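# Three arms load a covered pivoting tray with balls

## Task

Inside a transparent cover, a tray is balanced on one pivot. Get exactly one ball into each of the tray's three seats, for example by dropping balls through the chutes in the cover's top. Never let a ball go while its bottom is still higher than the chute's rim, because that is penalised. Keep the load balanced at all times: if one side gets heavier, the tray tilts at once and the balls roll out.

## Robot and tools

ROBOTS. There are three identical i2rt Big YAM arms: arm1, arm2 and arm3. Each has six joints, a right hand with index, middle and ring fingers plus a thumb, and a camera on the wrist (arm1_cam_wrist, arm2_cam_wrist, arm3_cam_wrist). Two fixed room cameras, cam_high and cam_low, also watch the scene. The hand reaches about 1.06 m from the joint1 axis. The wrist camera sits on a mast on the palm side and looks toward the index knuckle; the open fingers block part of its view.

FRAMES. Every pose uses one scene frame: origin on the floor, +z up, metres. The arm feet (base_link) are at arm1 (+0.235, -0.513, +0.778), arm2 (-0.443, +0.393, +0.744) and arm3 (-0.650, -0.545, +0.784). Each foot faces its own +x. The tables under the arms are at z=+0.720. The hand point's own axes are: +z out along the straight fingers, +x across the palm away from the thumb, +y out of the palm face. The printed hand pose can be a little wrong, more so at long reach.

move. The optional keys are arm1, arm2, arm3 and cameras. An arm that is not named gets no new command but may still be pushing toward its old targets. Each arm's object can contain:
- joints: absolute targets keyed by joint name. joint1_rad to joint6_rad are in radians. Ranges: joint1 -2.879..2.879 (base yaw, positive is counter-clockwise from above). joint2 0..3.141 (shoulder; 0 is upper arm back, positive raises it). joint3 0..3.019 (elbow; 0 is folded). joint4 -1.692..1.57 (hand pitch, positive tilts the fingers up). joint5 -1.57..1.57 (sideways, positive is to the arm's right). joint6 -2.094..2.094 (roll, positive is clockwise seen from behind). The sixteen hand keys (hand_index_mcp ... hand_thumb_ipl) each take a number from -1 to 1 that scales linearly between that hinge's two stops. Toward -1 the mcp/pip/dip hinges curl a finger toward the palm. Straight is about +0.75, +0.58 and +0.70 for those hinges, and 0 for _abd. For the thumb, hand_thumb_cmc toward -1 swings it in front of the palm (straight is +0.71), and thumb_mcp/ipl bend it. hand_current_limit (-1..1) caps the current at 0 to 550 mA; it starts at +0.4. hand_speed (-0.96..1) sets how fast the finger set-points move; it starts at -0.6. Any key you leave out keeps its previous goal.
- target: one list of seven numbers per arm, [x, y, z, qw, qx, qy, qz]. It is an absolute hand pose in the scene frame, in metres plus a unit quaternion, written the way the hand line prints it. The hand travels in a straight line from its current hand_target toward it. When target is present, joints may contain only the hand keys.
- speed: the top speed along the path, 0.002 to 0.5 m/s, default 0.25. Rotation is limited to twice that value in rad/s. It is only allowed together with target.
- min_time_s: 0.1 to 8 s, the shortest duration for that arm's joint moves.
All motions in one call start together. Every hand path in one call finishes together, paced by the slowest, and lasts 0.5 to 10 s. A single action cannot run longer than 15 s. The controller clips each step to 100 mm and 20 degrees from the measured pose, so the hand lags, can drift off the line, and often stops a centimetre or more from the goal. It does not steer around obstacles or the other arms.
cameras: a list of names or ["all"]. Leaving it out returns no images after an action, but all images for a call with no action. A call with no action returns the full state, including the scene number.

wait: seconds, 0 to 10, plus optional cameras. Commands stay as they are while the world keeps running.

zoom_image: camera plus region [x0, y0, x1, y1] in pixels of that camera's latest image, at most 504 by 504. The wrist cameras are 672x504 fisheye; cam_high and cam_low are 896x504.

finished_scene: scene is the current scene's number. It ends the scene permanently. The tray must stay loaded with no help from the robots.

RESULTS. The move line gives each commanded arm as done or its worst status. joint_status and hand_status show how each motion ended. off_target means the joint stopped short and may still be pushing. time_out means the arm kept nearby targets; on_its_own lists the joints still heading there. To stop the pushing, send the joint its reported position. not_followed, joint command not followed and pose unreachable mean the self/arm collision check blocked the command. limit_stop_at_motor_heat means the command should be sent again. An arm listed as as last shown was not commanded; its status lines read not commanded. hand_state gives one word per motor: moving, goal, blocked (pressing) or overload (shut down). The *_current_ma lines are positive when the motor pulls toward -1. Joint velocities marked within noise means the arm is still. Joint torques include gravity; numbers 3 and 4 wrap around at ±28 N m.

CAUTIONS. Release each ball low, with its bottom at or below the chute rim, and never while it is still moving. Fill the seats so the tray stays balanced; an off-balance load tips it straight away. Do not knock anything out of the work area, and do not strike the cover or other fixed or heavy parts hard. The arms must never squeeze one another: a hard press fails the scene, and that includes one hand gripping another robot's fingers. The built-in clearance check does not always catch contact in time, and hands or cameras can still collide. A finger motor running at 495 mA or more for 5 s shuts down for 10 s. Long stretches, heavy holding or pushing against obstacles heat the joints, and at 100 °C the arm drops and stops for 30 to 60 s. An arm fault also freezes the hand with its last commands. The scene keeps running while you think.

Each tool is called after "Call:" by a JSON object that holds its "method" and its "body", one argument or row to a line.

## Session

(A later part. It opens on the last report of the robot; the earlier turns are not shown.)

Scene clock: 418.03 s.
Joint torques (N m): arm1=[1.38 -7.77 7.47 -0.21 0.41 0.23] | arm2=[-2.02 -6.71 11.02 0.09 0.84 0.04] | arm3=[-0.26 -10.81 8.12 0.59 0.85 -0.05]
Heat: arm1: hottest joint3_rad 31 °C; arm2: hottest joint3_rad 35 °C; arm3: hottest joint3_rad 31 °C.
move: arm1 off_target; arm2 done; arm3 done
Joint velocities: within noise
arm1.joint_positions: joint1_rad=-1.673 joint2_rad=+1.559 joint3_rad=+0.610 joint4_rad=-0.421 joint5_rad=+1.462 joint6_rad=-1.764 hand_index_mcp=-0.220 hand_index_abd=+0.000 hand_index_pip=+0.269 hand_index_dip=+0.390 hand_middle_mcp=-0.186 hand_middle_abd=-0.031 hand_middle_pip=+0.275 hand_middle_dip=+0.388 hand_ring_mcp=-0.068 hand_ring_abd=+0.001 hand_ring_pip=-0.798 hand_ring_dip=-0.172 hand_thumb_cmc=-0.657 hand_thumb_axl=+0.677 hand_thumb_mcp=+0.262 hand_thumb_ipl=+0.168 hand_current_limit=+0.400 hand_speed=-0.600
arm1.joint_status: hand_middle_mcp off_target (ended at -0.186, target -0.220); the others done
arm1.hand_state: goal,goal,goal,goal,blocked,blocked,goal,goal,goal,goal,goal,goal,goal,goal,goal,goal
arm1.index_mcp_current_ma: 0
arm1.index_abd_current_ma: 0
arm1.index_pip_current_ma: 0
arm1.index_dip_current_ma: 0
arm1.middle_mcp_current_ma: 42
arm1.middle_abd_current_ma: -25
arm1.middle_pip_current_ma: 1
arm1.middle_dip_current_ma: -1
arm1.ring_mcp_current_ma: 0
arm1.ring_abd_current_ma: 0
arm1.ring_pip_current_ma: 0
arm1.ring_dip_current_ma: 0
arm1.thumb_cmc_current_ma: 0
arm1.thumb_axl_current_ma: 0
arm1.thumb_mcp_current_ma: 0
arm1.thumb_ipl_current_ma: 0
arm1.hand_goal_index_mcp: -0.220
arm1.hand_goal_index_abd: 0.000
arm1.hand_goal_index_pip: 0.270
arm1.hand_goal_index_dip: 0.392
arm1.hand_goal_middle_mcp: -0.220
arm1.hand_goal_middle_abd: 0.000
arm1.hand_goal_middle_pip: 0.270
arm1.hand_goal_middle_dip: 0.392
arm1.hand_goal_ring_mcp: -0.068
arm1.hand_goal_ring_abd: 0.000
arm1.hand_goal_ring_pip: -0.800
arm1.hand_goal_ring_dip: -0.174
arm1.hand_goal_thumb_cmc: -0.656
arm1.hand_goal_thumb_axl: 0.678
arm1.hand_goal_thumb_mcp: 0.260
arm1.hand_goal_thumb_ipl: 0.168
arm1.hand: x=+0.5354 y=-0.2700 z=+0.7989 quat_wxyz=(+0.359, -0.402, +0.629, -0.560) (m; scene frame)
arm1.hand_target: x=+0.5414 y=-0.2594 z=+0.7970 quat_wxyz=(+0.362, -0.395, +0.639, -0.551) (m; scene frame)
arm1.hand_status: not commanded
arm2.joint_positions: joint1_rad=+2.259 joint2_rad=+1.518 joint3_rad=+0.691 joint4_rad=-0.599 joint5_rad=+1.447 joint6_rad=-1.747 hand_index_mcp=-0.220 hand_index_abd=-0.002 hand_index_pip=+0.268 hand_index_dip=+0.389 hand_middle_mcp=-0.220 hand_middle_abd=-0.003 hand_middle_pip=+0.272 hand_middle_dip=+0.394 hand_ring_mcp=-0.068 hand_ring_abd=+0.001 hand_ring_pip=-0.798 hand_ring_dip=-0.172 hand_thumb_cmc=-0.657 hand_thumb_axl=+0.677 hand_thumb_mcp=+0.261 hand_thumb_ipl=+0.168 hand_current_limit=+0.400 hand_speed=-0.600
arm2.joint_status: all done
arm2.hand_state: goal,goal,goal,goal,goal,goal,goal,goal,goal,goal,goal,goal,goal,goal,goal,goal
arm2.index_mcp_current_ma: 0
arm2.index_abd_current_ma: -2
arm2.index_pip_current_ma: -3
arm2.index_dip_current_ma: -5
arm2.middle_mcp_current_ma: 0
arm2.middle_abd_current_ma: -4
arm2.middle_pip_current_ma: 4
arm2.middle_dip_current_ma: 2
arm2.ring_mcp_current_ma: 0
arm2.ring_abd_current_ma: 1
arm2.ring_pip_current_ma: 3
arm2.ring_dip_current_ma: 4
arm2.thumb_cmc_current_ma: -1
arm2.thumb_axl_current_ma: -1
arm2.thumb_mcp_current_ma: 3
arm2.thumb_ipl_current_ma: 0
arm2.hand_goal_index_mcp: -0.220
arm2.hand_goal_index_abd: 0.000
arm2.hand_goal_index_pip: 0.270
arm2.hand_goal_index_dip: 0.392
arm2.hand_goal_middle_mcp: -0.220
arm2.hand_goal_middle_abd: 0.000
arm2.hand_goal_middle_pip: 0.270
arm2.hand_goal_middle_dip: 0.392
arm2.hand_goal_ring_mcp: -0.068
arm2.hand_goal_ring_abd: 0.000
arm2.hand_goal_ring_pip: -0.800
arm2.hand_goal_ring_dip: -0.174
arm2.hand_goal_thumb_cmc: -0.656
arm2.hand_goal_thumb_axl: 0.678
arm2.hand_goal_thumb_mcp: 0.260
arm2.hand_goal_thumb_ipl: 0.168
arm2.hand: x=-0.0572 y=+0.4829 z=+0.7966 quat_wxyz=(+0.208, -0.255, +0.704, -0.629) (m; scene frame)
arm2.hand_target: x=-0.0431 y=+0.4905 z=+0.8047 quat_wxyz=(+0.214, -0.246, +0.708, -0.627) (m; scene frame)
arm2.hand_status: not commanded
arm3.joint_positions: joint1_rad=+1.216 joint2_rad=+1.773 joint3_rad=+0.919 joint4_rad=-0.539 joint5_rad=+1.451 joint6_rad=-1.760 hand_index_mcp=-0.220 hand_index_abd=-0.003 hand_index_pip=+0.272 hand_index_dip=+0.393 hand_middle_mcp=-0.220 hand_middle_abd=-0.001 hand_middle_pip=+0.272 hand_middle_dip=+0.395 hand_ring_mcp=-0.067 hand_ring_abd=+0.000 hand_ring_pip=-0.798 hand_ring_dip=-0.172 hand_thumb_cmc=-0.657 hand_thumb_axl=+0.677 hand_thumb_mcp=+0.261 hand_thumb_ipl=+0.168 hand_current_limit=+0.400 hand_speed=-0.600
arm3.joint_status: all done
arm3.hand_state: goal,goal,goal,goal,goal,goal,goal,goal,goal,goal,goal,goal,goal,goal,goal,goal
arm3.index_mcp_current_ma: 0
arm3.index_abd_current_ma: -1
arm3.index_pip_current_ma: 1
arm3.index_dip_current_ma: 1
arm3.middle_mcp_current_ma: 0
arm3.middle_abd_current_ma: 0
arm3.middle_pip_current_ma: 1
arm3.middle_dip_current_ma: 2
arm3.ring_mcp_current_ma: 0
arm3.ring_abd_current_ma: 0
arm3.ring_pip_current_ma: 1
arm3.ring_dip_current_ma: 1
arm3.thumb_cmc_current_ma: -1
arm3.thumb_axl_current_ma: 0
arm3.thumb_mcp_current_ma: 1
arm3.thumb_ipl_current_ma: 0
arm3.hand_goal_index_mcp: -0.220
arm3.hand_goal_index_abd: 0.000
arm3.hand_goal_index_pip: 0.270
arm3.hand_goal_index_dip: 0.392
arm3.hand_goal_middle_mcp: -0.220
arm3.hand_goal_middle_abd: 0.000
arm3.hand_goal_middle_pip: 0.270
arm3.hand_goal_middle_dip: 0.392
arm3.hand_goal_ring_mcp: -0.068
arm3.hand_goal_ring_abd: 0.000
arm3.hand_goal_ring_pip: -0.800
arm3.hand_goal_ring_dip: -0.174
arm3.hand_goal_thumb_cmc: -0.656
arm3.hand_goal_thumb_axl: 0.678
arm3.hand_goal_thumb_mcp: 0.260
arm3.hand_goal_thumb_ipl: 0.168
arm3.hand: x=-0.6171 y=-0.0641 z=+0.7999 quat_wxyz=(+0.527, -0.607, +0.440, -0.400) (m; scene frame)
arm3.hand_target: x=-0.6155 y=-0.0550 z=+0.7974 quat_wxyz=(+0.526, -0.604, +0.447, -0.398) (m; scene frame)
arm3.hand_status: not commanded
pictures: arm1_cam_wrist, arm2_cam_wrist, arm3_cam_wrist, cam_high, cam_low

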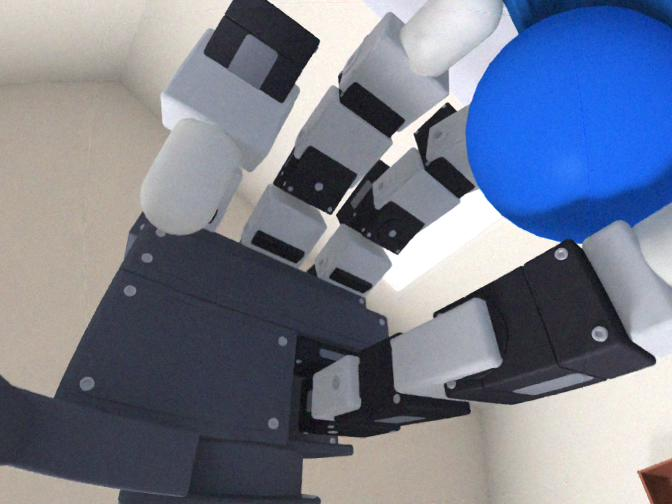

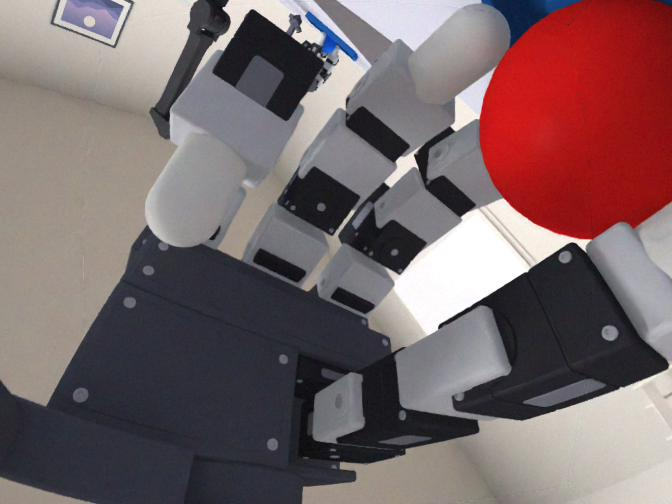

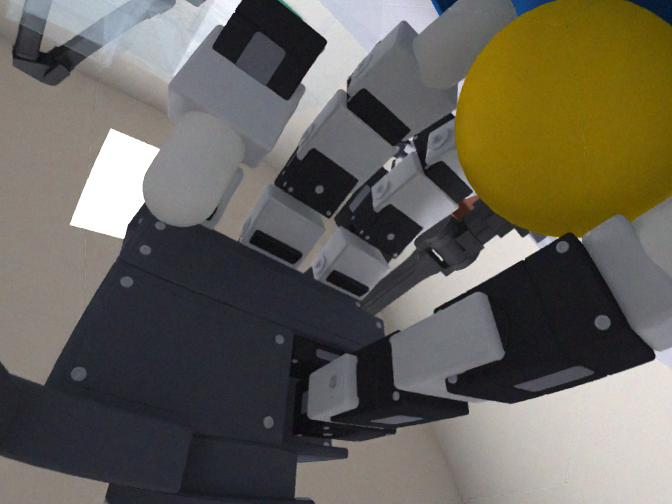

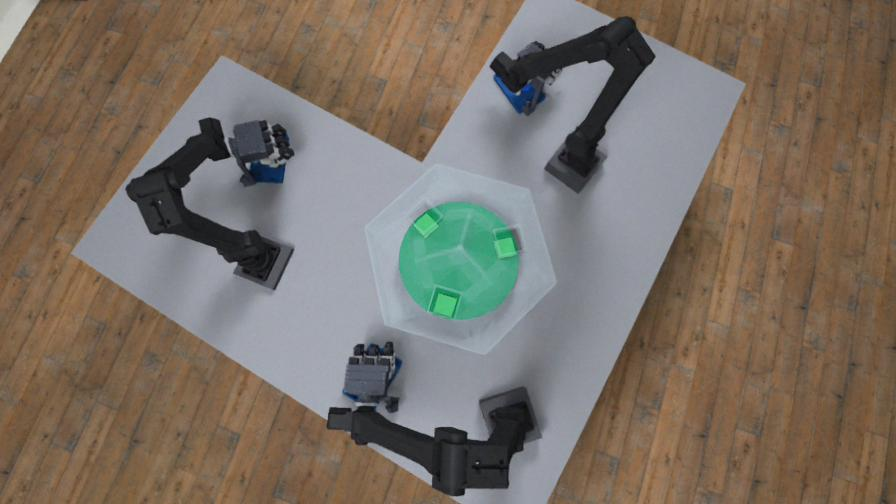

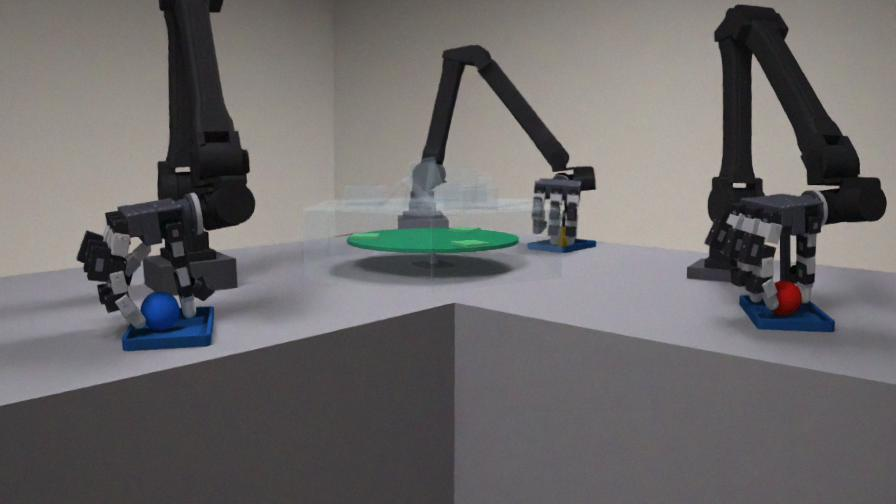

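Call:
{"method": "move", "body": {
  "arm1": {"joints":{"joint2_rad":1.54,"joint3_rad":0.648,"joint4_rad":-0.462},"min_time_s":0.6},
  "arm2": {"joints":{"hand_index_mcp":-0.38,"hand_middle_mcp":-0.38,"hand_thumb_mcp":0.1}},
  "arm3": {"joints":{"hand_index_mcp":-0.38,"hand_middle_mcp":-0.38,"hand_thumb_mcp":0.1}},
  "cameras": ["all"]
}}

Call:
{"method": "zoom_image", "body": {
  "camera": "cam_low",
  "region": [680, 180, 880, 340]
}}

Call:
{"method": "zoom_image", "body": {
  "camera": "cam_low",
  "region": [70, 190, 270, 350]
}}

Call:
{"method": "zoom_image", "body": {
  "camera": "cam_low",
  "region": [500, 150, 640, 262]
}}

Scene clock: 425.73 s.
Joint torques (N m): arm1=[1.49 -10.75 7.86 -0.58 0.77 0.13] | arm2=[-2.02 -6.65 10.95 0.09 0.84 0.04] | arm3=[-0.21 -10.81 8.02 0.59 0.84 -0.04]
Heat: arm1: hottest joint3_rad 30 °C; arm2: hottest joint3_rad 35 °C; arm3: hottest joint3_rad 31 °C.
move: arm1 done; arm2 off_target; arm3 off_target
Joint velocities: within noise
arm1.joint_positions: joint1_rad=-1.673 joint2_rad=+1.555 joint3_rad=+0.617 joint4_rad=-0.455 joint5_rad=+1.453 joint6_rad=-1.756 hand_index_mcp=-0.220 hand_index_abd=+0.000 hand_index_pip=+0.269 hand_index_dip=+0.390 hand_middle_mcp=-0.197 hand_middle_abd=-0.008 hand_middle_pip=+0.276 hand_middle_dip=+0.393 hand_ring_mcp=-0.068 hand_ring_abd=+0.001 hand_ring_pip=-0.798 hand_ring_dip=-0.172 hand_thumb_cmc=-0.657 hand_thumb_axl=+0.677 hand_thumb_mcp=+0.262 hand_thumb_ipl=+0.168 hand_current_limit=+0.400 hand_speed=-0.600
arm1.joint_status: all done
arm1.hand_state: goal,goal,goal,goal,blocked,goal,goal,goal,goal,goal,goal,goal,goal,goal,goal,goal
arm1.index_mcp_current_ma: 0
arm1.index_abd_current_ma: 0
arm1.index_pip_current_ma: 0
arm1.index_dip_current_ma: 0
arm1.middle_mcp_current_ma: 21
arm1.middle_abd_current_ma: -3
arm1.middle_pip_current_ma: 2
arm1.middle_dip_current_ma: 0
arm1.ring_mcp_current_ma: 0
arm1.ring_abd_current_ma: 0
arm1.ring_pip_current_ma: 0
arm1.ring_dip_current_ma: 0
arm1.thumb_cmc_current_ma: 0
arm1.thumb_axl_current_ma: 0
arm1.thumb_mcp_current_ma: 0
arm1.thumb_ipl_current_ma: 0
arm1.hand_goal_index_mcp: -0.220
arm1.hand_goal_index_abd: 0.000
arm1.hand_goal_index_pip: 0.270
arm1.hand_goal_index_dip: 0.392
arm1.hand_goal_middle_mcp: -0.220
arm1.hand_goal_middle_abd: 0.000
arm1.hand_goal_middle_pip: 0.270
arm1.hand_goal_middle_dip: 0.392
arm1.hand_goal_ring_mcp: -0.068
arm1.hand_goal_ring_abd: 0.000
arm1.hand_goal_ring_pip: -0.800
arm1.hand_goal_ring_dip: -0.174
arm1.hand_goal_thumb_cmc: -0.656
arm1.hand_goal_thumb_axl: 0.678
arm1.hand_goal_thumb_mcp: 0.260
arm1.hand_goal_thumb_ipl: 0.168
arm1.hand: x=+0.5338 y=-0.2709 z=+0.7990 quat_wxyz=(+0.352, -0.408, +0.629, -0.560) (m; scene frame)
arm1.hand_target: x=+0.5423 y=-0.2579 z=+0.8116 quat_wxyz=(+0.365, -0.393, +0.640, -0.550) (m; scene frame)
arm1.hand_status: not commanded
arm2.joint_positions: joint1_rad=+2.259 joint2_rad=+1.518 joint3_rad=+0.692 joint4_rad=-0.599 joint5_rad=+1.447 joint6_rad=-1.747 hand_index_mcp=-0.281 hand_index_abd=+0.001 hand_index_pip=+0.290 hand_index_dip=+0.403 hand_middle_mcp=-0.290 hand_middle_abd=-0.003 hand_middle_pip=+0.290 hand_middle_dip=+0.402 hand_ring_mcp=-0.068 hand_ring_abd=+0.001 hand_ring_pip=-0.798 hand_ring_dip=-0.172 hand_thumb_cmc=-0.658 hand_thumb_axl=+0.677 hand_thumb_mcp=+0.235 hand_thumb_ipl=+0.189 hand_current_limit=+0.400 hand_speed=-0.600
arm2.joint_status: hand_index_mcp off_target (ended at -0.281, target -0.380); hand_middle_mcp off_target (ended at -0.290, target -0.380); hand_thumb_mcp off_target (ended at +0.235, target +0.100)
arm2.hand_state: blocked,goal,blocked,goal,blocked,goal,blocked,goal,goal,goal,goal,goal,goal,goal,blocked,blocked
arm2.index_mcp_current_ma: 385
arm2.index_abd_current_ma: 1
arm2.index_pip_current_ma: 53
arm2.index_dip_current_ma: 25
arm2.middle_mcp_current_ma: 356
arm2.middle_abd_current_ma: -5
arm2.middle_pip_current_ma: 52
arm2.middle_dip_current_ma: 22
arm2.ring_mcp_current_ma: 0
arm2.ring_abd_current_ma: 1
arm2.ring_pip_current_ma: 3
arm2.ring_dip_current_ma: 4
arm2.thumb_cmc_current_ma: -2
arm2.thumb_axl_current_ma: -1
arm2.thumb_mcp_current_ma: 385
arm2.thumb_ipl_current_ma: 77
arm2.hand_goal_index_mcp: -0.380
arm2.hand_goal_index_abd: 0.000
arm2.hand_goal_index_pip: 0.270
arm2.hand_goal_index_dip: 0.392
arm2.hand_goal_middle_mcp: -0.380
arm2.hand_goal_middle_abd: 0.000
arm2.hand_goal_middle_pip: 0.270
arm2.hand_goal_middle_dip: 0.392
arm2.hand_goal_ring_mcp: -0.068
arm2.hand_goal_ring_abd: 0.000
arm2.hand_goal_ring_pip: -0.800
arm2.hand_goal_ring_dip: -0.174
arm2.hand_goal_thumb_cmc: -0.656
arm2.hand_goal_thumb_axl: 0.678
arm2.hand_goal_thumb_mcp: 0.100
arm2.hand_goal_thumb_ipl: 0.168
arm2.hand: x=-0.0570 y=+0.4831 z=+0.7969 quat_wxyz=(+0.208, -0.255, +0.704, -0.629) (m; scene frame)
arm2.hand_target: x=-0.0431 y=+0.4905 z=+0.8047 quat_wxyz=(+0.214, -0.246, +0.707, -0.627) (m; scene frame)
arm2.hand_status: not commanded
arm3.joint_positions: joint1_rad=+1.216 joint2_rad=+1.773 joint3_rad=+0.920 joint4_rad=-0.539 joint5_rad=+1.451 joint6_rad=-1.760 hand_index_mcp=-0.292 hand_index_abd=+0.006 hand_index_pip=+0.293 hand_index_dip=+0.404 hand_middle_mcp=-0.270 hand_middle_abd=-0.013 hand_middle_pip=+0.297 hand_middle_dip=+0.402 hand_ring_mcp=-0.067 hand_ring_abd=+0.000 hand_ring_pip=-0.798 hand_ring_dip=-0.172 hand_thumb_cmc=-0.655 hand_thumb_axl=+0.677 hand_thumb_mcp=+0.219 hand_thumb_ipl=+0.191 hand_current_limit=+0.400 hand_speed=-0.600
arm3.joint_status: hand_index_mcp off_target (ended at -0.292, target -0.380); hand_middle_mcp off_target (ended at -0.270, target -0.380); hand_thumb_mcp off_target (ended at +0.219, target +0.100)
arm3.hand_state: blocked,goal,blocked,goal,blocked,goal,blocked,goal,goal,goal,goal,goal,goal,goal,blocked,blocked
arm3.index_mcp_current_ma: 268
arm3.index_abd_current_ma: 5
arm3.index_pip_current_ma: 37
arm3.index_dip_current_ma: 14
arm3.middle_mcp_current_ma: 366
arm3.middle_abd_current_ma: -13
arm3.middle_pip_current_ma: 44
arm3.middle_dip_current_ma: 10
arm3.ring_mcp_current_ma: 0
arm3.ring_abd_current_ma: 0
arm3.ring_pip_current_ma: 1
arm3.ring_dip_current_ma: 1
arm3.thumb_cmc_current_ma: 0
arm3.thumb_axl_current_ma: 0
arm3.thumb_mcp_current_ma: 385
arm3.thumb_ipl_current_ma: 54
arm3.hand_goal_index_mcp: -0.380
arm3.hand_goal_index_abd: 0.000
arm3.hand_goal_index_pip: 0.270
arm3.hand_goal_index_dip: 0.392
arm3.hand_goal_middle_mcp: -0.380
arm3.hand_goal_middle_abd: 0.000
arm3.hand_goal_middle_pip: 0.270
arm3.hand_goal_middle_dip: 0.392
arm3.hand_goal_ring_mcp: -0.068
arm3.hand_goal_ring_abd: 0.000
arm3.hand_goal_ring_pip: -0.800
arm3.hand_goal_ring_dip: -0.174
arm3.hand_goal_thumb_cmc: -0.656
arm3.hand_goal_thumb_axl: 0.678
arm3.hand_goal_thumb_mcp: 0.100
arm3.hand_goal_thumb_ipl: 0.168
arm3.hand: x=-0.6173 y=-0.0636 z=+0.8002 quat_wxyz=(+0.528, -0.607, +0.440, -0.399) (m; scene frame)
arm3.hand_target: x=-0.6155 y=-0.0550 z=+0.7974 quat_wxyz=(+0.526, -0.604, +0.447, -0.398) (m; scene frame)
arm3.hand_status: not commanded
pictures: arm1_cam_wrist, arm2_cam_wrist, arm3_cam_wrist, cam_high, cam_low

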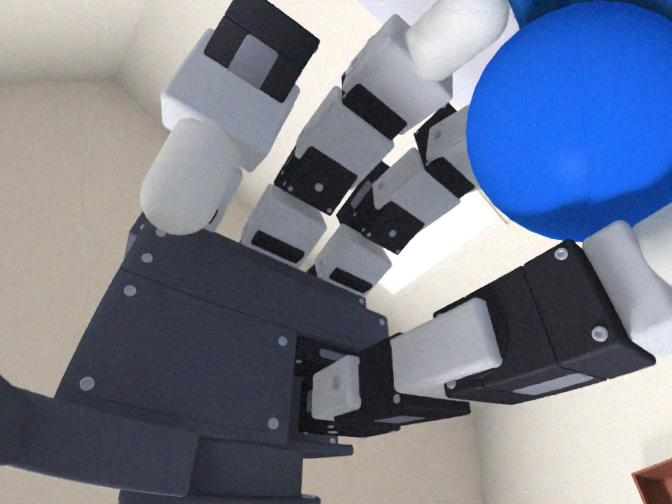

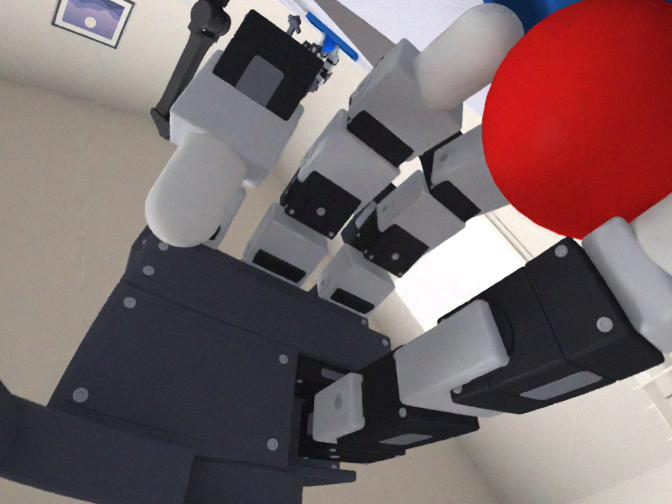

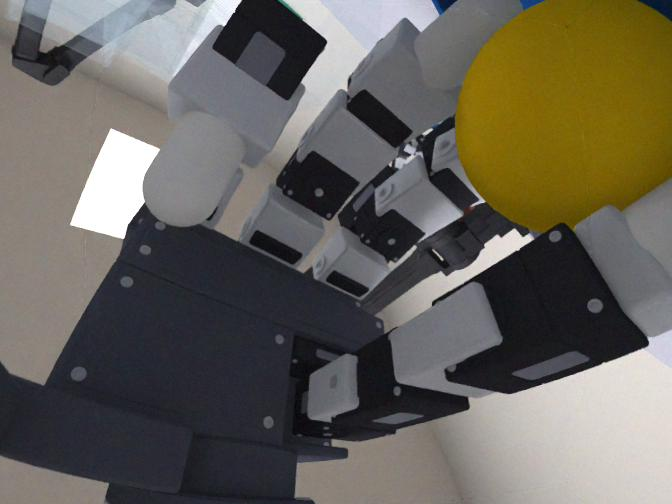

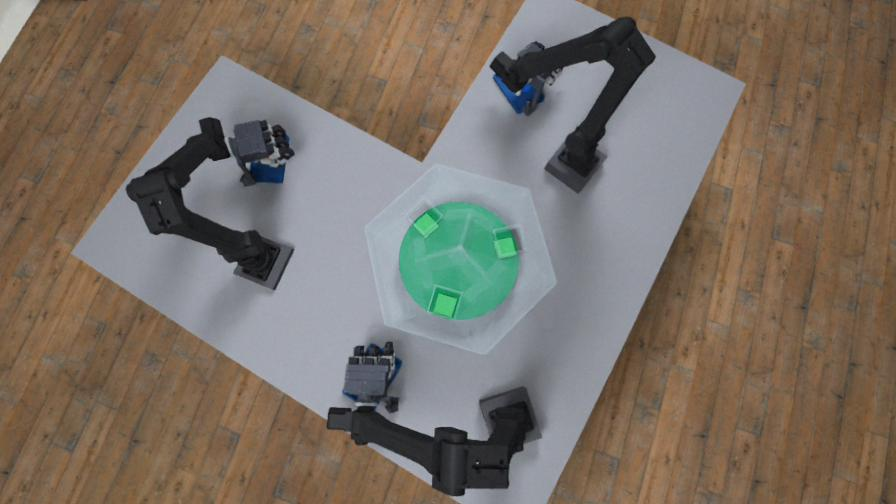

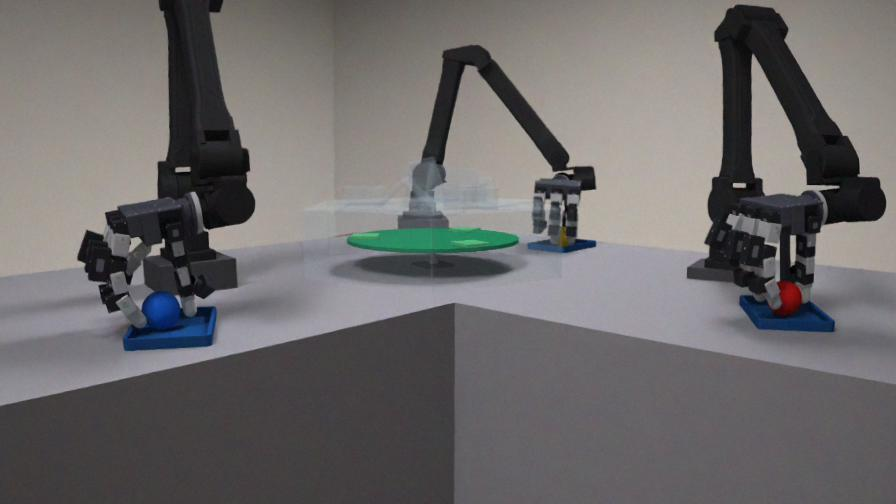

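Scaled by 2.520 from the camera's 896x504 image, which has a finer 1280x720 frame.

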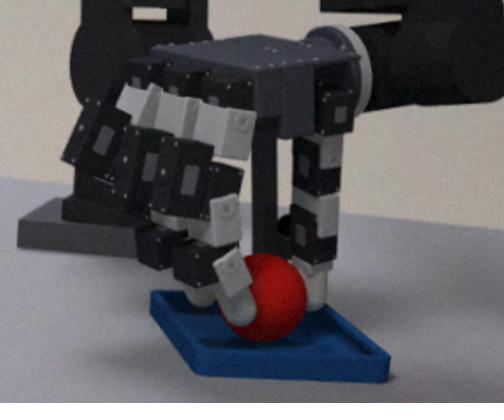

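Scaled by 2.520 from the camera's 896x504 image, which has a finer 1280x720 frame.

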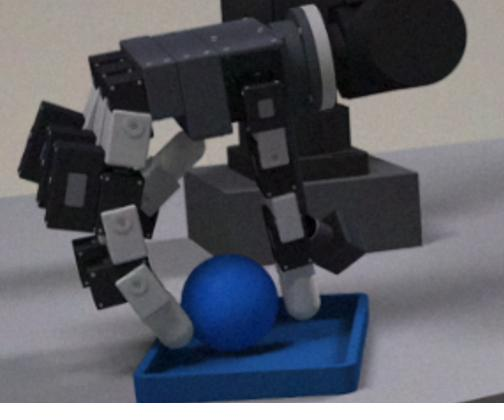

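Scaled by 3.600 from the camera's 896x504 image, which has a finer 1280x720 frame.

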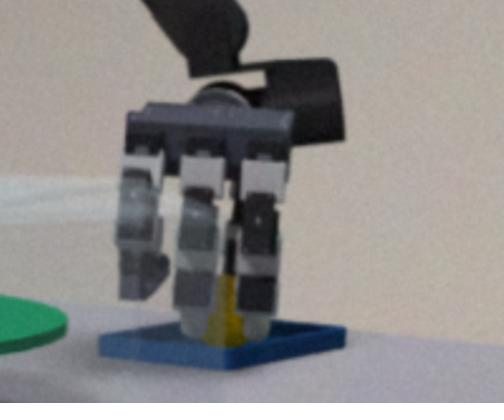

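Call:
{"method": "move", "body": {
  "arm1": {"joints":{"joint2_rad":1.515,"joint3_rad":0.65,"joint4_rad":-0.467},"min_time_s":0.6}
}}

Call:
{"method": "move", "body": {
  "arm1": {"joints":{"hand_index_mcp":-0.32,"hand_middle_mcp":-0.32,"hand_thumb_mcp":0.18}},
  "cameras": ["arm1_cam_wrist","cam_low"]
}}

Call:
{"method": "zoom_image", "body": {
  "camera": "cam_low",
  "region": [70, 190, 270, 350]
}}

Scene clock: 428.60 s.
Joint torques (N m): arm1=[1.49 -10.64 8.2 -0.53 0.93 0.11] | arm2=[-2.02 -6.65 10.93 0.09 0.83 0.04] | arm3=[-0.21 -10.87 8.06 0.59 0.83 -0.04]
Heat: arm1: hottest joint3_rad 30 °C; arm2: hottest joint3_rad 35 °C; arm3: hottest joint3_rad 31 °C.
move: arm1 done
Joint velocities: within noise
arm1.joint_positions: joint1_rad=-1.673 joint2_rad=+1.530 joint3_rad=+0.617 joint4_rad=-0.460 joint5_rad=+1.449 joint6_rad=-1.754 hand_index_mcp=-0.220 hand_index_abd=+0.000 hand_index_pip=+0.269 hand_index_dip=+0.390 hand_middle_mcp=-0.220 hand_middle_abd=-0.003 hand_middle_pip=+0.273 hand_middle_dip=+0.393 hand_ring_mcp=-0.068 hand_ring_abd=+0.001 hand_ring_pip=-0.798 hand_ring_dip=-0.172 hand_thumb_cmc=-0.657 hand_thumb_axl=+0.677 hand_thumb_mcp=+0.262 hand_thumb_ipl=+0.168 hand_current_limit=+0.400 hand_speed=-0.600
arm1.joint_status: all done
arm1.hand_state: goal,goal,goal,goal,goal,goal,goal,goal,goal,goal,goal,goal,goal,goal,goal,goal
arm1.index_mcp_current_ma: 0
arm1.index_abd_current_ma: 0
arm1.index_pip_current_ma: 0
arm1.index_dip_current_ma: 0
arm1.middle_mcp_current_ma: 0
arm1.middle_abd_current_ma: -1
arm1.middle_pip_current_ma: 1
arm1.middle_dip_current_ma: 0
arm1.ring_mcp_current_ma: 0
arm1.ring_abd_current_ma: 0
arm1.ring_pip_current_ma: 0
arm1.ring_dip_current_ma: 0
arm1.thumb_cmc_current_ma: 0
arm1.thumb_axl_current_ma: 0
arm1.thumb_mcp_current_ma: 0
arm1.thumb_ipl_current_ma: 0
arm1.hand_goal_index_mcp: -0.220
arm1.hand_goal_index_abd: 0.000
arm1.hand_goal_index_pip: 0.270
arm1.hand_goal_index_dip: 0.392
arm1.hand_goal_middle_mcp: -0.220
arm1.hand_goal_middle_abd: 0.000
arm1.hand_goal_middle_pip: 0.270
arm1.hand_goal_middle_dip: 0.392
arm1.hand_goal_ring_mcp: -0.068
arm1.hand_goal_ring_abd: 0.000
arm1.hand_goal_ring_pip: -0.800
arm1.hand_goal_ring_dip: -0.174
arm1.hand_goal_thumb_cmc: -0.656
arm1.hand_goal_thumb_axl: 0.678
arm1.hand_goal_thumb_mcp: 0.260
arm1.hand_goal_thumb_ipl: 0.168
arm1.on_its_own: hand_middle_mcp moved -0.023 to your old target -0.220
arm1.hand: x=+0.5344 y=-0.2689 z=+0.8064 quat_wxyz=(+0.359, -0.403, +0.634, -0.555) (m; scene frame)
arm1.hand_target: x=+0.5434 y=-0.2559 z=+0.8206 quat_wxyz=(+0.372, -0.387, +0.644, -0.546) (m; scene frame)
arm1.hand_status: not commanded
arm2, arm3: as last shown
pictures: none

Scene clock: 429.10 s.
Joint torques (N m): arm1=[1.49 -10.7 8.18 -0.51 0.92 0.11] | arm2=[-2.02 -6.65 10.96 0.09 0.84 0.04] | arm3=[-0.21 -10.81 8.06 0.57 0.86 -0.04]
Heat: arm1: hottest joint3_rad 30 °C; arm2: hottest joint3_rad 35 °C; arm3: hottest joint3_rad 31 °C.
move: arm1 off_target
Joint velocities: within noise
arm1.joint_positions: joint1_rad=-1.673 joint2_rad=+1.530 joint3_rad=+0.617 joint4_rad=-0.460 joint5_rad=+1.448 joint6_rad=-1.754 hand_index_mcp=-0.268 hand_index_abd=+0.001 hand_index_pip=+0.281 hand_index_dip=+0.396 hand_middle_mcp=-0.267 hand_middle_abd=-0.004 hand_middle_pip=+0.282 hand_middle_dip=+0.398 hand_ring_mcp=-0.068 hand_ring_abd=+0.001 hand_ring_pip=-0.798 hand_ring_dip=-0.172 hand_thumb_cmc=-0.655 hand_thumb_axl=+0.677 hand_thumb_mcp=+0.229 hand_thumb_ipl=+0.181 hand_current_limit=+0.400 hand_speed=-0.600
arm1.joint_status: hand_index_mcp off_target (ended at -0.268, target -0.320); hand_middle_mcp off_target (ended at -0.267, target -0.320); hand_thumb_mcp off_target (ended at +0.229, target +0.180)
arm1.hand_state: blocked,goal,goal,goal,blocked,goal,goal,goal,goal,goal,goal,goal,goal,goal,blocked,goal
arm1.index_mcp_current_ma: 83
arm1.index_abd_current_ma: 0
arm1.index_pip_current_ma: 6
arm1.index_dip_current_ma: 1
arm1.middle_mcp_current_ma: 86
arm1.middle_abd_current_ma: -1
arm1.middle_pip_current_ma: 7
arm1.middle_dip_current_ma: 2
arm1.ring_mcp_current_ma: 0
arm1.ring_abd_current_ma: 0
arm1.ring_pip_current_ma: 0
arm1.ring_dip_current_ma: 0
arm1.thumb_cmc_current_ma: 0
arm1.thumb_axl_current_ma: 0
arm1.thumb_mcp_current_ma: 102
arm1.thumb_ipl_current_ma: 12
arm1.hand_goal_index_mcp: -0.320
arm1.hand_goal_index_abd: 0.000
arm1.hand_goal_index_pip: 0.270
arm1.hand_goal_index_dip: 0.392
arm1.hand_goal_middle_mcp: -0.320
arm1.hand_goal_middle_abd: 0.000
arm1.hand_goal_middle_pip: 0.270
arm1.hand_goal_middle_dip: 0.392
arm1.hand_goal_ring_mcp: -0.068
arm1.hand_goal_ring_abd: 0.000
arm1.hand_goal_ring_pip: -0.800
arm1.hand_goal_ring_dip: -0.174
arm1.hand_goal_thumb_cmc: -0.656
arm1.hand_goal_thumb_axl: 0.678
arm1.hand_goal_thumb_mcp: 0.180
arm1.hand_goal_thumb_ipl: 0.168
arm1.hand: x=+0.5344 y=-0.2689 z=+0.8065 quat_wxyz=(+0.359, -0.403, +0.634, -0.554) (m; scene frame)
arm1.hand_target: x=+0.5433 y=-0.2559 z=+0.8205 quat_wxyz=(+0.372, -0.387, +0.644, -0.545) (m; scene frame)
arm1.hand_status: not commanded
arm2, arm3: as last shown
pictures: arm1_cam_wrist, cam_low

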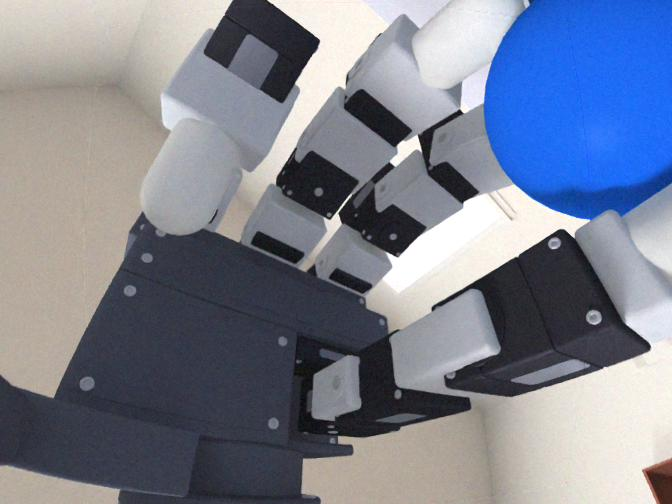

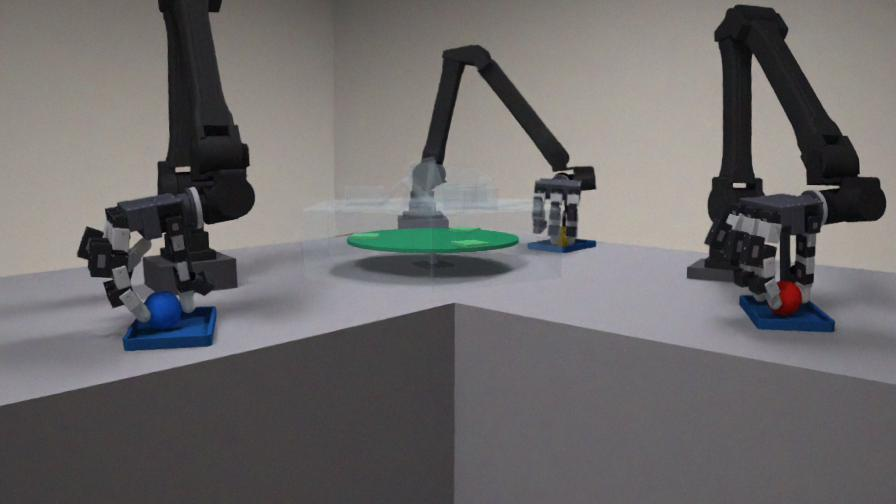

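Scaled by 2.520 from the camera's 896x504 image, which has a finer 1280x720 frame.

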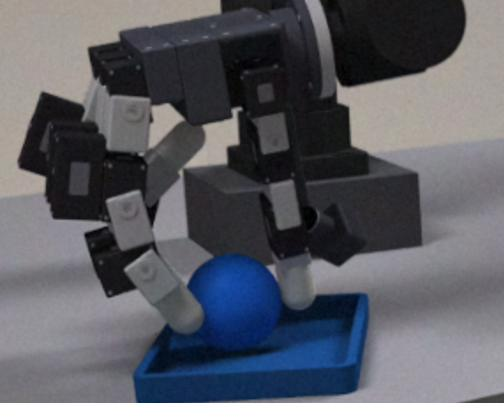

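Call:
{"method": "move", "body": {
  "arm1": {"joints":{"hand_index_mcp":-0.36,"hand_middle_mcp":-0.36,"hand_thumb_mcp":0.11}}
}}

Call:
{"method": "move", "body": {
  "arm1": {"joints":{"joint2_rad":1.40,"joint3_rad":0.63,"joint4_rad":-0.60},"min_time_s":1.5},
  "arm2": {"joints":{"joint2_rad":1.40,"joint3_rad":0.74,"joint4_rad":-0.74},"min_time_s":1.5},
  "arm3": {"joints":{"joint2_rad":1.67,"joint3_rad":0.96,"joint4_rad":-0.69},"min_time_s":1.5},
  "cameras": ["arm1_cam_wrist","arm2_cam_wrist","arm3_cam_wrist","cam_low"]
}}

Scene clock: 432.40 s.
Joint torques (N m): arm1=[1.38 -10.52 8.24 -0.54 0.93 0.11] | arm2=[-1.96 -6.77 10.93 0.08 0.84 0.04] | arm3=[-0.21 -10.58 8.06 0.53 0.84 -0.05]
Heat: arm1: hottest joint3_rad 30 °C; arm2: hottest joint3_rad 35 °C; arm3: hottest joint3_rad 31 °C.
move: arm1 off_target
Joint velocities: within noise
arm1.joint_positions: joint1_rad=-1.673 joint2_rad=+1.530 joint3_rad=+0.617 joint4_rad=-0.460 joint5_rad=+1.448 joint6_rad=-1.754 hand_index_mcp=-0.280 hand_index_abd=+0.003 hand_index_pip=+0.288 hand_index_dip=+0.400 hand_middle_mcp=-0.279 hand_middle_abd=-0.006 hand_middle_pip=+0.290 hand_middle_dip=+0.402 hand_ring_mcp=-0.068 hand_ring_abd=+0.001 hand_ring_pip=-0.798 hand_ring_dip=-0.172 hand_thumb_cmc=-0.655 hand_thumb_axl=+0.677 hand_thumb_mcp=+0.224 hand_thumb_ipl=+0.192 hand_current_limit=+0.400 hand_speed=-0.600
arm1.joint_status: hand_index_mcp off_target (ended at -0.280, target -0.360); hand_middle_mcp off_target (ended at -0.279, target -0.360); hand_thumb_mcp off_target (ended at +0.224, target +0.110)
arm1.hand_state: blocked,goal,goal,goal,blocked,goal,blocked,goal,goal,goal,goal,goal,goal,goal,blocked,blocked
arm1.index_mcp_current_ma: 169
arm1.index_abd_current_ma: 0
arm1.index_pip_current_ma: 13
arm1.index_dip_current_ma: 4
arm1.middle_mcp_current_ma: 173
arm1.middle_abd_current_ma: -2
arm1.middle_pip_current_ma: 16
arm1.middle_dip_current_ma: 5
arm1.ring_mcp_current_ma: 0
arm1.ring_abd_current_ma: 0
arm1.ring_pip_current_ma: 0
arm1.ring_dip_current_ma: 0
arm1.thumb_cmc_current_ma: 0
arm1.thumb_axl_current_ma: 0
arm1.thumb_mcp_current_ma: 385
arm1.thumb_ipl_current_ma: 33
arm1.hand_goal_index_mcp: -0.360
arm1.hand_goal_index_abd: 0.000
arm1.hand_goal_index_pip: 0.270
arm1.hand_goal_index_dip: 0.392
arm1.hand_goal_middle_mcp: -0.360
arm1.hand_goal_middle_abd: 0.000
arm1.hand_goal_middle_pip: 0.270
arm1.hand_goal_middle_dip: 0.392
arm1.hand_goal_ring_mcp: -0.068
arm1.hand_goal_ring_abd: 0.000
arm1.hand_goal_ring_pip: -0.800
arm1.hand_goal_ring_dip: -0.174
arm1.hand_goal_thumb_cmc: -0.656
arm1.hand_goal_thumb_axl: 0.678
arm1.hand_goal_thumb_mcp: 0.110
arm1.hand_goal_thumb_ipl: 0.168
arm1.hand: x=+0.5344 y=-0.2688 z=+0.8066 quat_wxyz=(+0.359, -0.402, +0.634, -0.554) (m; scene frame)
arm1.hand_target: x=+0.5433 y=-0.2559 z=+0.8205 quat_wxyz=(+0.372, -0.387, +0.644, -0.545) (m; scene frame)
arm1.hand_status: not commanded
arm2, arm3: as last shown
pictures: none

Scene clock: 434.33 s.
Joint torques (N m): arm1=[1.38 -10.17 7.25 -0.55 1.09 0.09] | arm2=[-1.9 -8.82 11.93 0.09 0.97 0.03] | arm3=[-0.21 -12.75 9.42 0.47 0.97 -0.08]
Heat: arm1: hottest joint3_rad 30 °C; arm2: hottest joint3_rad 36 °C; arm3: hottest joint3_rad 31 °C.
move: arm1 done; arm2 done; arm3 done
Joint velocities: within noise
arm1.joint_positions: joint1_rad=-1.673 joint2_rad=+1.421 joint3_rad=+0.617 joint4_rad=-0.593 joint5_rad=+1.444 joint6_rad=-1.752 hand_index_mcp=-0.280 hand_index_abd=+0.009 hand_index_pip=+0.293 hand_index_dip=+0.404 hand_middle_mcp=-0.280 hand_middle_abd=-0.010 hand_middle_pip=+0.293 hand_middle_dip=+0.405 hand_ring_mcp=-0.068 hand_ring_abd=+0.001 hand_ring_pip=-0.798 hand_ring_dip=-0.172 hand_thumb_cmc=-0.653 hand_thumb_axl=+0.677 hand_thumb_mcp=+0.218 hand_thumb_ipl=+0.192 hand_current_limit=+0.400 hand_speed=-0.600
arm1.joint_status: all done
arm1.hand_state: blocked,goal,blocked,goal,blocked,goal,blocked,goal,goal,goal,goal,goal,goal,goal,blocked,blocked
arm1.index_mcp_current_ma: 169
arm1.index_abd_current_ma: 3
arm1.index_pip_current_ma: 19
arm1.index_dip_current_ma: 7
arm1.middle_mcp_current_ma: 168
arm1.middle_abd_current_ma: -4
arm1.middle_pip_current_ma: 19
arm1.middle_dip_current_ma: 8
arm1.ring_mcp_current_ma: 0
arm1.ring_abd_current_ma: 0
arm1.ring_pip_current_ma: 0
arm1.ring_dip_current_ma: 0
arm1.thumb_cmc_current_ma: 1
arm1.thumb_axl_current_ma: 0
arm1.thumb_mcp_current_ma: 383
arm1.thumb_ipl_current_ma: 35
arm1.hand_goal_index_mcp: -0.360
arm1.hand_goal_index_abd: 0.000
arm1.hand_goal_index_pip: 0.270
arm1.hand_goal_index_dip: 0.392
arm1.hand_goal_middle_mcp: -0.360
arm1.hand_goal_middle_abd: 0.000
arm1.hand_goal_middle_pip: 0.270
arm1.hand_goal_middle_dip: 0.392
arm1.hand_goal_ring_mcp: -0.068
arm1.hand_goal_ring_abd: 0.000
arm1.hand_goal_ring_pip: -0.800
arm1.hand_goal_ring_dip: -0.174
arm1.hand_goal_thumb_cmc: -0.656
arm1.hand_goal_thumb_axl: 0.678
arm1.hand_goal_thumb_mcp: 0.110
arm1.hand_goal_thumb_ipl: 0.168
arm1.hand: x=+0.5280 y=-0.2815 z=+0.8355 quat_wxyz=(+0.351, -0.410, +0.631, -0.557) (m; scene frame)
arm1.hand_target: x=+0.5328 y=-0.2776 z=+0.8465 quat_wxyz=(+0.360, -0.398, +0.638, -0.553) (m; scene frame)
arm1.hand_status: not commanded
arm2.joint_positions: joint1_rad=+2.259 joint2_rad=+1.425 joint3_rad=+0.695 joint4_rad=-0.734 joint5_rad=+1.444 joint6_rad=-1.747 hand_index_mcp=-0.284 hand_index_abd=+0.012 hand_index_pip=+0.293 hand_index_dip=+0.406 hand_middle_mcp=-0.296 hand_middle_abd=-0.007 hand_middle_pip=+0.291 hand_middle_dip=+0.403 hand_ring_mcp=-0.068 hand_ring_abd=+0.001 hand_ring_pip=-0.798 hand_ring_dip=-0.172 hand_thumb_cmc=-0.655 hand_thumb_axl=+0.677 hand_thumb_mcp=+0.235 hand_thumb_ipl=+0.189 hand_current_limit=+0.400 hand_speed=-0.600
arm2.joint_status: all done
arm2.hand_state: blocked,goal,blocked,goal,blocked,goal,blocked,goal,goal,goal,goal,goal,goal,goal,blocked,blocked
arm2.index_mcp_current_ma: 385
arm2.index_abd_current_ma: 23
arm2.index_pip_current_ma: 60
arm2.index_dip_current_ma: 33
arm2.middle_mcp_current_ma: 327
arm2.middle_abd_current_ma: -11
arm2.middle_pip_current_ma: 53
arm2.middle_dip_current_ma: 26
arm2.ring_mcp_current_ma: 0
arm2.ring_abd_current_ma: 1
arm2.ring_pip_current_ma: 3
arm2.ring_dip_current_ma: 4
arm2.thumb_cmc_current_ma: 2
arm2.thumb_axl_current_ma: -1
arm2.thumb_mcp_current_ma: 385
arm2.thumb_ipl_current_ma: 77
arm2.hand_goal_index_mcp: -0.380
arm2.hand_goal_index_abd: 0.000
arm2.hand_goal_index_pip: 0.270
arm2.hand_goal_index_dip: 0.392
arm2.hand_goal_middle_mcp: -0.380
arm2.hand_goal_middle_abd: 0.000
arm2.hand_goal_middle_pip: 0.270
arm2.hand_goal_middle_dip: 0.392
arm2.hand_goal_ring_mcp: -0.068
arm2.hand_goal_ring_abd: 0.000
arm2.hand_goal_ring_pip: -0.800
arm2.hand_goal_ring_dip: -0.174
arm2.hand_goal_thumb_cmc: -0.656
arm2.hand_goal_thumb_axl: 0.678
arm2.hand_goal_thumb_mcp: 0.100
arm2.hand_goal_thumb_ipl: 0.168
arm2.hand: x=-0.0706 y=+0.4732 z=+0.8241 quat_wxyz=(+0.194, -0.268, +0.701, -0.632) (m; scene frame)
arm2.hand_target: x=-0.0548 y=+0.4817 z=+0.8474 quat_wxyz=(+0.215, -0.245, +0.708, -0.627) (m; scene frame)
arm2.hand_status: not commanded
arm3.joint_positions: joint1_rad=+1.216 joint2_rad=+1.682 joint3_rad=+0.926 joint4_rad=-0.682 joint5_rad=+1.448 joint6_rad=-1.758 hand_index_mcp=-0.292 hand_index_abd=+0.008 hand_index_pip=+0.298 hand_index_dip=+0.407 hand_middle_mcp=-0.274 hand_middle_abd=-0.013 hand_middle_pip=+0.302 hand_middle_dip=+0.406 hand_ring_mcp=-0.067 hand_ring_abd=+0.000 hand_ring_pip=-0.798 hand_ring_dip=-0.172 hand_thumb_cmc=-0.651 hand_thumb_axl=+0.677 hand_thumb_mcp=+0.215 hand_thumb_ipl=+0.192 hand_current_limit=+0.400 hand_speed=-0.600
arm3.joint_status: all done
arm3.hand_state: blocked,goal,blocked,goal,blocked,goal,blocked,goal,goal,goal,goal,goal,goal,goal,blocked,blocked
arm3.index_mcp_current_ma: 268
arm3.index_abd_current_ma: 6
arm3.index_pip_current_ma: 47
arm3.index_dip_current_ma: 19
arm3.middle_mcp_current_ma: 351
arm3.middle_abd_current_ma: -13
arm3.middle_pip_current_ma: 57
arm3.middle_dip_current_ma: 19
arm3.ring_mcp_current_ma: 0
arm3.ring_abd_current_ma: 0
arm3.ring_pip_current_ma: 1
arm3.ring_dip_current_ma: 1
arm3.thumb_cmc_current_ma: 4
arm3.thumb_axl_current_ma: 0
arm3.thumb_mcp_current_ma: 385
arm3.thumb_ipl_current_ma: 58
arm3.hand_goal_index_mcp: -0.380
arm3.hand_goal_index_abd: 0.000
arm3.hand_goal_index_pip: 0.270
arm3.hand_goal_index_dip: 0.392
arm3.hand_goal_middle_mcp: -0.380
arm3.hand_goal_middle_abd: 0.000
arm3.hand_goal_middle_pip: 0.270
arm3.hand_goal_middle_dip: 0.392
arm3.hand_goal_ring_mcp: -0.068
arm3.hand_goal_ring_abd: 0.000
arm3.hand_goal_ring_pip: -0.800
arm3.hand_goal_ring_dip: -0.174
arm3.hand_goal_thumb_cmc: -0.656
arm3.hand_goal_thumb_axl: 0.678
arm3.hand_goal_thumb_mcp: 0.100
arm3.hand_goal_thumb_ipl: 0.168
arm3.hand: x=-0.6137 y=-0.0770 z=+0.8357 quat_wxyz=(+0.516, -0.617, +0.429, -0.411) (m; scene frame)
arm3.hand_target: x=-0.6131 y=-0.0626 z=+0.8511 quat_wxyz=(+0.525, -0.605, +0.446, -0.400) (m; scene frame)
arm3.hand_status: not commanded
pictures: arm1_cam_wrist, arm2_cam_wrist, arm3_cam_wrist, cam_low

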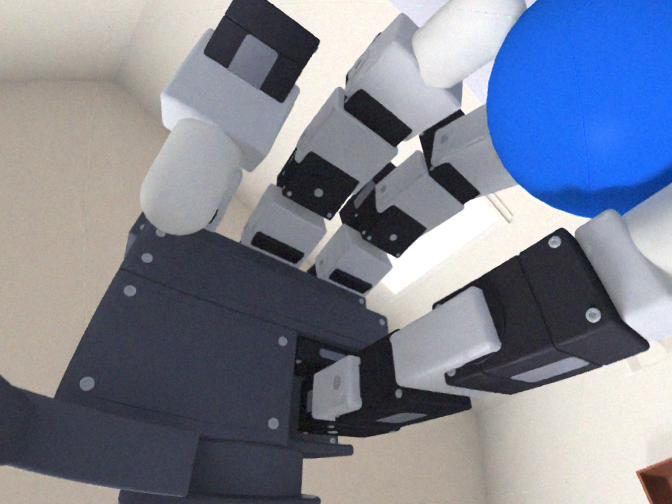

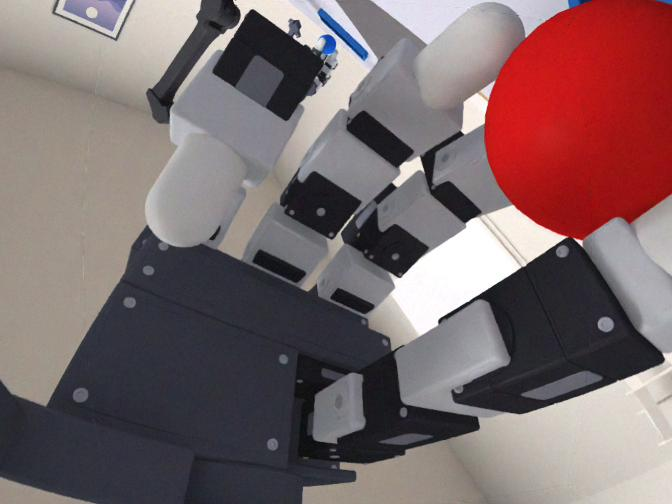

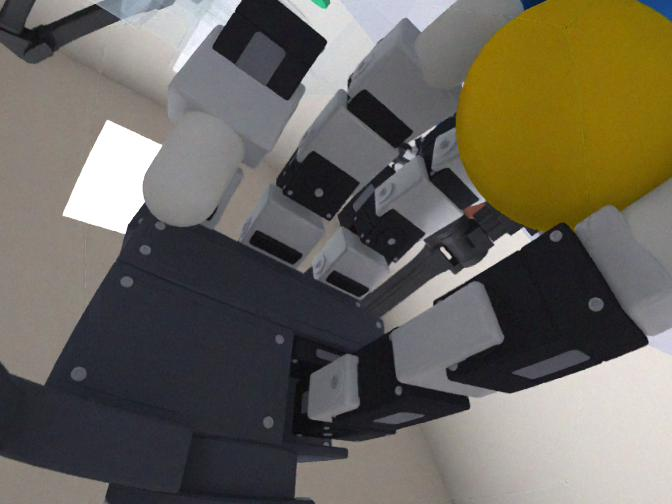

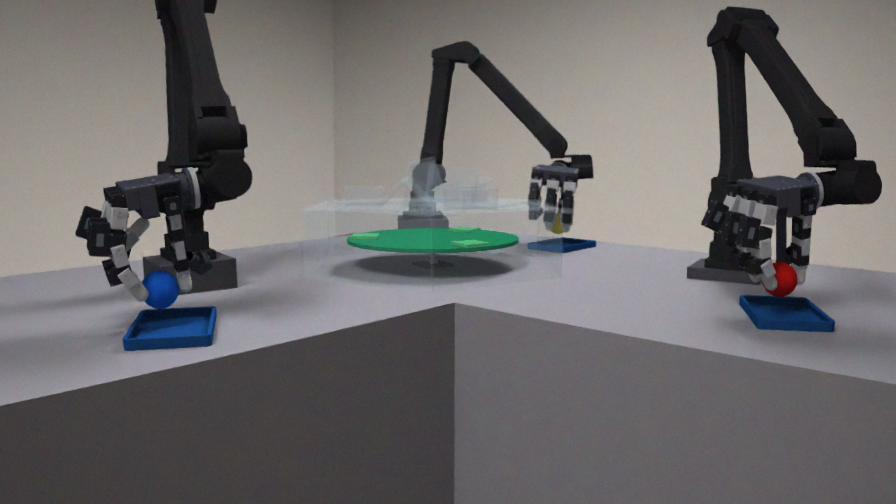

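Call:
{"method": "zoom_image", "body": {
  "camera": "cam_low",
  "region": [290, 150, 590, 300]
}}

Call:
{"method": "zoom_image", "body": {
  "camera": "cam_high",
  "region": [350, 150, 570, 370]
}}

Scaled by 1.680 from the camera's 896x504 image, which has a finer 1280x720 frame.

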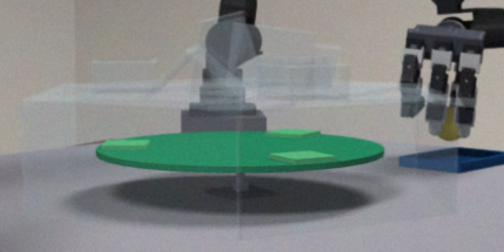

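This scene's latest camera images include none from cam_high. They are from: arm1_cam_wrist, arm2_cam_wrist, arm3_cam_wrist, cam_low. cam_high's image comes with the result of a call that names it in "cameras".


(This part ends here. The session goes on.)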